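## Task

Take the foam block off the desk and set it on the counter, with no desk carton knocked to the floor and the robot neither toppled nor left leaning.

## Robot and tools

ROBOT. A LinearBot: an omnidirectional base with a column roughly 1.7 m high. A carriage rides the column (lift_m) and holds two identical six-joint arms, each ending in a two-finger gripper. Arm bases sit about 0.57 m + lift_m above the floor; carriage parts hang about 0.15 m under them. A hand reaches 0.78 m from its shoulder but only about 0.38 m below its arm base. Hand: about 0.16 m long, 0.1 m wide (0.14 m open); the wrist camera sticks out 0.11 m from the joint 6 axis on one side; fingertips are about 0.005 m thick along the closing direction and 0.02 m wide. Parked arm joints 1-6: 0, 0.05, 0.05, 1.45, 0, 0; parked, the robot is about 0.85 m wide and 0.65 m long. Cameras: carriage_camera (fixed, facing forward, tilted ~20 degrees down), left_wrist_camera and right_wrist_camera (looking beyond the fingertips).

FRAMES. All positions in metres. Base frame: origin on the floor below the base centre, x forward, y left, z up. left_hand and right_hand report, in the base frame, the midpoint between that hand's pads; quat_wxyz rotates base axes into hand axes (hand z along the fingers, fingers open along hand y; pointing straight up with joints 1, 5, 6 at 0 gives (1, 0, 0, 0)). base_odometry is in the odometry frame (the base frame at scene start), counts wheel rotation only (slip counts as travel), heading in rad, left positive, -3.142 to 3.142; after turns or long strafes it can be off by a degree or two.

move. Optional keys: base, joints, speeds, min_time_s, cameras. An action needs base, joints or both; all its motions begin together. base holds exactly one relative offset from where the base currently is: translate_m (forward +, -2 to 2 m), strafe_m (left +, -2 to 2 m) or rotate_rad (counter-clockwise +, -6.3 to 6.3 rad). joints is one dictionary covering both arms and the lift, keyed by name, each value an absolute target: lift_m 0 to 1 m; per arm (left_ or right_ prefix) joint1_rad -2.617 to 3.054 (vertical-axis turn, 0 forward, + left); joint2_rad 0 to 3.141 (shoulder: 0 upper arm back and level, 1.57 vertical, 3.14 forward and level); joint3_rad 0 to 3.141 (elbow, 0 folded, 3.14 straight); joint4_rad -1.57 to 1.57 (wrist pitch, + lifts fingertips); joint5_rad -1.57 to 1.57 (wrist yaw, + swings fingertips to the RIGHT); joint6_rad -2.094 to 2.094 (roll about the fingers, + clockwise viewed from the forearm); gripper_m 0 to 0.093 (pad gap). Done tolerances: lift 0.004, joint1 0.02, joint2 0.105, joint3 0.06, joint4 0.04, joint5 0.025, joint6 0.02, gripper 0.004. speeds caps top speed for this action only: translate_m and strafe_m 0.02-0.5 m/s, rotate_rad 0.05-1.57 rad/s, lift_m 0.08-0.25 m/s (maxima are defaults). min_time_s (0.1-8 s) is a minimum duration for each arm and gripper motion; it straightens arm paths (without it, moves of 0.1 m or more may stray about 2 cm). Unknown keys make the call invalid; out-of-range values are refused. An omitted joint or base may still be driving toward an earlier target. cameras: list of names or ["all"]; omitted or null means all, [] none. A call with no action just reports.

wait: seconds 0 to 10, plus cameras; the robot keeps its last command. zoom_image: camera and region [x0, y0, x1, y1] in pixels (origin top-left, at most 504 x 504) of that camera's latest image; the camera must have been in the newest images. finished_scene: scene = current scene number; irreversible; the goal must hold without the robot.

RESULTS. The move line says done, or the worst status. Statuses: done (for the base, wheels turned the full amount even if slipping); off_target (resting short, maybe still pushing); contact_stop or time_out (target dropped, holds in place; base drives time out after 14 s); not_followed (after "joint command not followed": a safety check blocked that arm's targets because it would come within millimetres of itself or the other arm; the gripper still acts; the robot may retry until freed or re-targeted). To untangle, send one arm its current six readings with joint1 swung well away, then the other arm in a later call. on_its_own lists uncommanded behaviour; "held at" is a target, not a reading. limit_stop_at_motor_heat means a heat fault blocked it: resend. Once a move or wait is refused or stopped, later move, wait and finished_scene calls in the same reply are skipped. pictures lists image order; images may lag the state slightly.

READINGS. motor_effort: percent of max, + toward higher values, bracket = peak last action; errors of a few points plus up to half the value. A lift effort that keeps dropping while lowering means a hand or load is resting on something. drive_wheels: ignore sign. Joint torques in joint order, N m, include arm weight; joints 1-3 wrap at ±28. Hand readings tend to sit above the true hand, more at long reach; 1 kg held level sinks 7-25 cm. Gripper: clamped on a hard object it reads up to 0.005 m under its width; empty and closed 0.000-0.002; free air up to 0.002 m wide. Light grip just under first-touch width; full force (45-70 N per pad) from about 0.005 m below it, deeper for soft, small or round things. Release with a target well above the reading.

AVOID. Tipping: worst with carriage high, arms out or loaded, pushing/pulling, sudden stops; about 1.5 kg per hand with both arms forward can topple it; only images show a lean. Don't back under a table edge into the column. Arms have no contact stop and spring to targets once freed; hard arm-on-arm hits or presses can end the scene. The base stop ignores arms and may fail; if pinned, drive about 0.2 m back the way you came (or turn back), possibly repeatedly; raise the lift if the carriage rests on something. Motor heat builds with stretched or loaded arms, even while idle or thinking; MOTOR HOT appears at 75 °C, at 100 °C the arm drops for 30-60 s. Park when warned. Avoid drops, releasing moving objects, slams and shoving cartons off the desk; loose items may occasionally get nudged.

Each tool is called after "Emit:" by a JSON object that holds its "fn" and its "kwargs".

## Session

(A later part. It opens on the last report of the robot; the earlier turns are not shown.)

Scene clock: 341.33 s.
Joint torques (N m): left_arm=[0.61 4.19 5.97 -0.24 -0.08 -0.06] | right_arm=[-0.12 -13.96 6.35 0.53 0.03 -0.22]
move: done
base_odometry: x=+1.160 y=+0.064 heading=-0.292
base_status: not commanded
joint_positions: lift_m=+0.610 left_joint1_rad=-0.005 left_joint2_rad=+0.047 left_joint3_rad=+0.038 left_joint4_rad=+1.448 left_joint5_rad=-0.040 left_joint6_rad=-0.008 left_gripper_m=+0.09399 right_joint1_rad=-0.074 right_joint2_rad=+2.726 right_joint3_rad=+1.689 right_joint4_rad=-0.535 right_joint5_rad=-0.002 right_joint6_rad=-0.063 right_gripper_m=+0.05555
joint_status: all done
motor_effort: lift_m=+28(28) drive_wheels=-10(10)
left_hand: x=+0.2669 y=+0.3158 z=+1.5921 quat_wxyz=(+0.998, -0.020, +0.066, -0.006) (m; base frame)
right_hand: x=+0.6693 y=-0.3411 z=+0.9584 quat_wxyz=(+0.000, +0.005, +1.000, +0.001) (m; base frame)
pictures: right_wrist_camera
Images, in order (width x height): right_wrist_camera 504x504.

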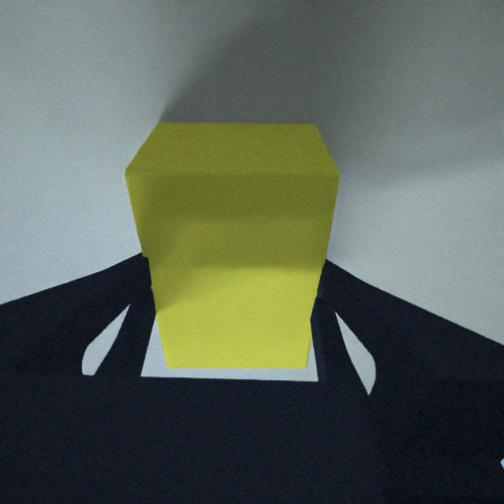

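Emit:
{"fn": "move", "kwargs": {"joints": {"lift_m": 0.601}, "speeds": {"lift_m": 0.08}, "cameras": ["right_wrist_camera"]}}

Emit:
{"fn": "zoom_image", "kwargs": {"camera": "right_wrist_camera", "region": [80, 40, 380, 200]}}

Scene clock: 346.53 s.
Joint torques (N m): left_arm=[0.58 4.23 6.02 -0.24 -0.08 -0.05] | right_arm=[-0.13 -12.59 5.93 0.83 0.03 -0.23]
move: done
base_odometry: x=+1.160 y=+0.064 heading=-0.292
base_status: not commanded
joint_positions: lift_m=+0.601 left_joint1_rad=-0.005 left_joint2_rad=+0.047 left_joint3_rad=+0.038 left_joint4_rad=+1.448 left_joint5_rad=-0.040 left_joint6_rad=-0.008 left_gripper_m=+0.09399 right_joint1_rad=-0.074 right_joint2_rad=+2.712 right_joint3_rad=+1.694 right_joint4_rad=-0.563 right_joint5_rad=-0.002 right_joint6_rad=-0.063 right_gripper_m=+0.05554
joint_status: all done
motor_effort: lift_m=+25(25) drive_wheels=+6(11)
left_hand: x=+0.2669 y=+0.3158 z=+1.5833 quat_wxyz=(+0.998, -0.020, +0.066, -0.006) (m; base frame)
right_hand: x=+0.6687 y=-0.3410 z=+0.9565 quat_wxyz=(-0.005, +0.005, +1.000, +0.001) (m; base frame)
pictures: right_wrist_camera
Images, in order (width x height): right_wrist_camera 504x504.

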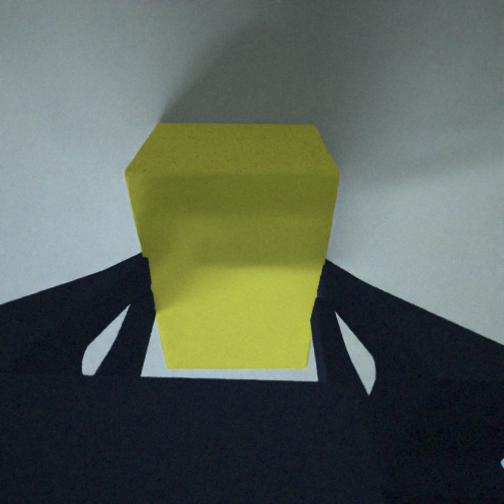

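Scaled by 1.680 from the camera's 504x504 image, which has a finer 720x720 frame.

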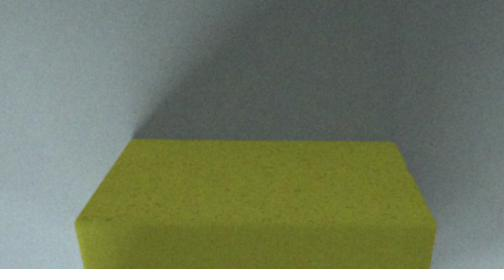

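Emit:
{"fn": "move", "kwargs": {"joints": {"lift_m": 0.606}, "speeds": {"lift_m": 0.08}, "cameras": []}}

Emit:
{"fn": "move", "kwargs": {"joints": {"right_gripper_m": 0.09}, "min_time_s": 1.5, "cameras": ["right_wrist_camera"]}}

Emit:
{"fn": "move", "kwargs": {"joints": {"lift_m": 0.75}, "speeds": {"lift_m": 0.2}, "cameras": ["right_wrist_camera", "carriage_camera"]}}

Scene clock: 352.70 s.
Joint torques (N m): left_arm=[0.66 4.22 6.01 -0.23 -0.07 -0.06] | right_arm=[-0.1 -12.88 5.97 0.59 0.04 -0.23]
move: done
base_odometry: x=+1.160 y=+0.064 heading=-0.292
base_status: not commanded
joint_positions: lift_m=+0.606 left_joint1_rad=-0.005 left_joint2_rad=+0.047 left_joint3_rad=+0.038 left_joint4_rad=+1.447 left_joint5_rad=-0.040 left_joint6_rad=-0.008 left_gripper_m=+0.09399 right_joint1_rad=-0.074 right_joint2_rad=+2.714 right_joint3_rad=+1.694 right_joint4_rad=-0.542 right_joint5_rad=-0.002 right_joint6_rad=-0.063 right_gripper_m=+0.05554
joint_status: all done
motor_effort: lift_m=+32(39) drive_wheels=+6(10)
left_hand: x=+0.2670 y=+0.3158 z=+1.5877 quat_wxyz=(+0.998, -0.020, +0.066, -0.006) (m; base frame)
right_hand: x=+0.6730 y=-0.3413 z=+0.9598 quat_wxyz=(+0.004, +0.005, +1.000, +0.001) (m; base frame)
pictures: none
No camera images: "cameras" was empty.

Scene clock: 354.50 s.
Joint torques (N m): left_arm=[0.66 4.19 6.01 -0.22 -0.07 -0.05] | right_arm=[-0.1 -12.83 5.96 0.61 0.03 -0.23]
move: done
base_odometry: x=+1.160 y=+0.064 heading=-0.292
base_status: not commanded
joint_positions: lift_m=+0.606 left_joint1_rad=-0.005 left_joint2_rad=+0.047 left_joint3_rad=+0.038 left_joint4_rad=+1.447 left_joint5_rad=-0.040 left_joint6_rad=-0.008 left_gripper_m=+0.09399 right_joint1_rad=-0.074 right_joint2_rad=+2.714 right_joint3_rad=+1.694 right_joint4_rad=-0.541 right_joint5_rad=-0.002 right_joint6_rad=-0.063 right_gripper_m=+0.08994
joint_status: all done
motor_effort: lift_m=+32(32) drive_wheels=+5(10)
left_hand: x=+0.2670 y=+0.3158 z=+1.5877 quat_wxyz=(+0.998, -0.020, +0.066, -0.006) (m; base frame)
right_hand: x=+0.6734 y=-0.3414 z=+0.9598 quat_wxyz=(+0.005, +0.005, +1.000, +0.001) (m; base frame)
pictures: right_wrist_camera
Images, in order (width x height): right_wrist_camera 504x504.

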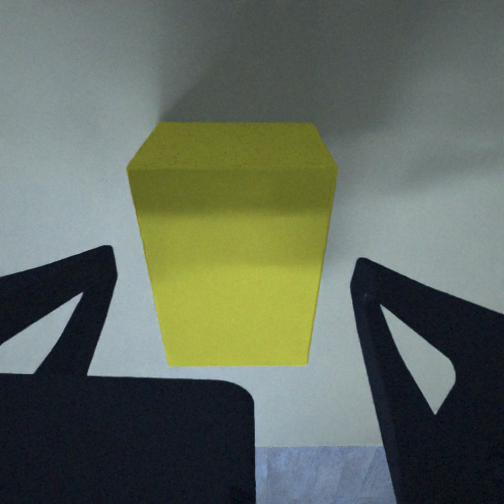

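Scene clock: 355.70 s.
Joint torques (N m): left_arm=[0.57 4.22 5.97 -0.22 -0.08 -0.04] | right_arm=[-0.13 -14.04 5.93 0.52 0.04 -0.22]
move: done
base_odometry: x=+1.160 y=+0.064 heading=-0.292
base_status: not commanded
joint_positions: lift_m=+0.750 left_joint1_rad=-0.005 left_joint2_rad=+0.047 left_joint3_rad=+0.038 left_joint4_rad=+1.447 left_joint5_rad=-0.040 left_joint6_rad=-0.008 left_gripper_m=+0.09399 right_joint1_rad=-0.074 right_joint2_rad=+2.727 right_joint3_rad=+1.694 right_joint4_rad=-0.533 right_joint5_rad=-0.002 right_joint6_rad=-0.063 right_gripper_m=+0.08994
joint_status: all done
motor_effort: lift_m=+31(38) drive_wheels=+7(10)
left_hand: x=+0.2670 y=+0.3158 z=+1.7318 quat_wxyz=(+0.998, -0.020, +0.066, -0.006) (m; base frame)
right_hand: x=+0.6715 y=-0.3412 z=+1.0988 quat_wxyz=(+0.003, +0.005, +1.000, +0.001) (m; base frame)
pictures: carriage_camera, right_wrist_camera
Images, in order (width x height): carriage_camera 504x504, right_wrist_camera 504x504.

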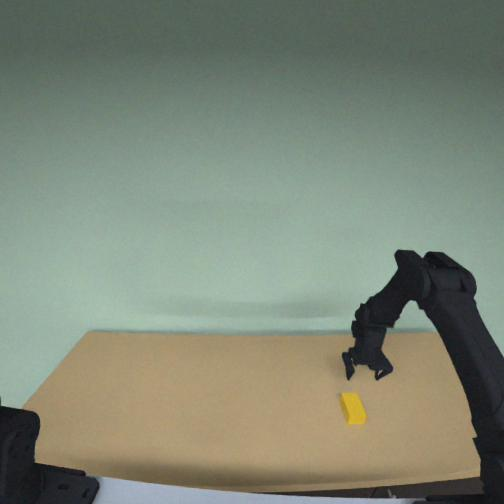

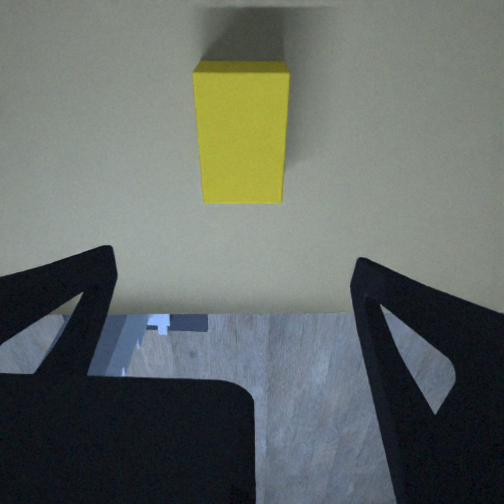

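Emit:
{"fn": "finished_scene", "kwargs": {"scene": 2}}

The scene is finished: the task was done.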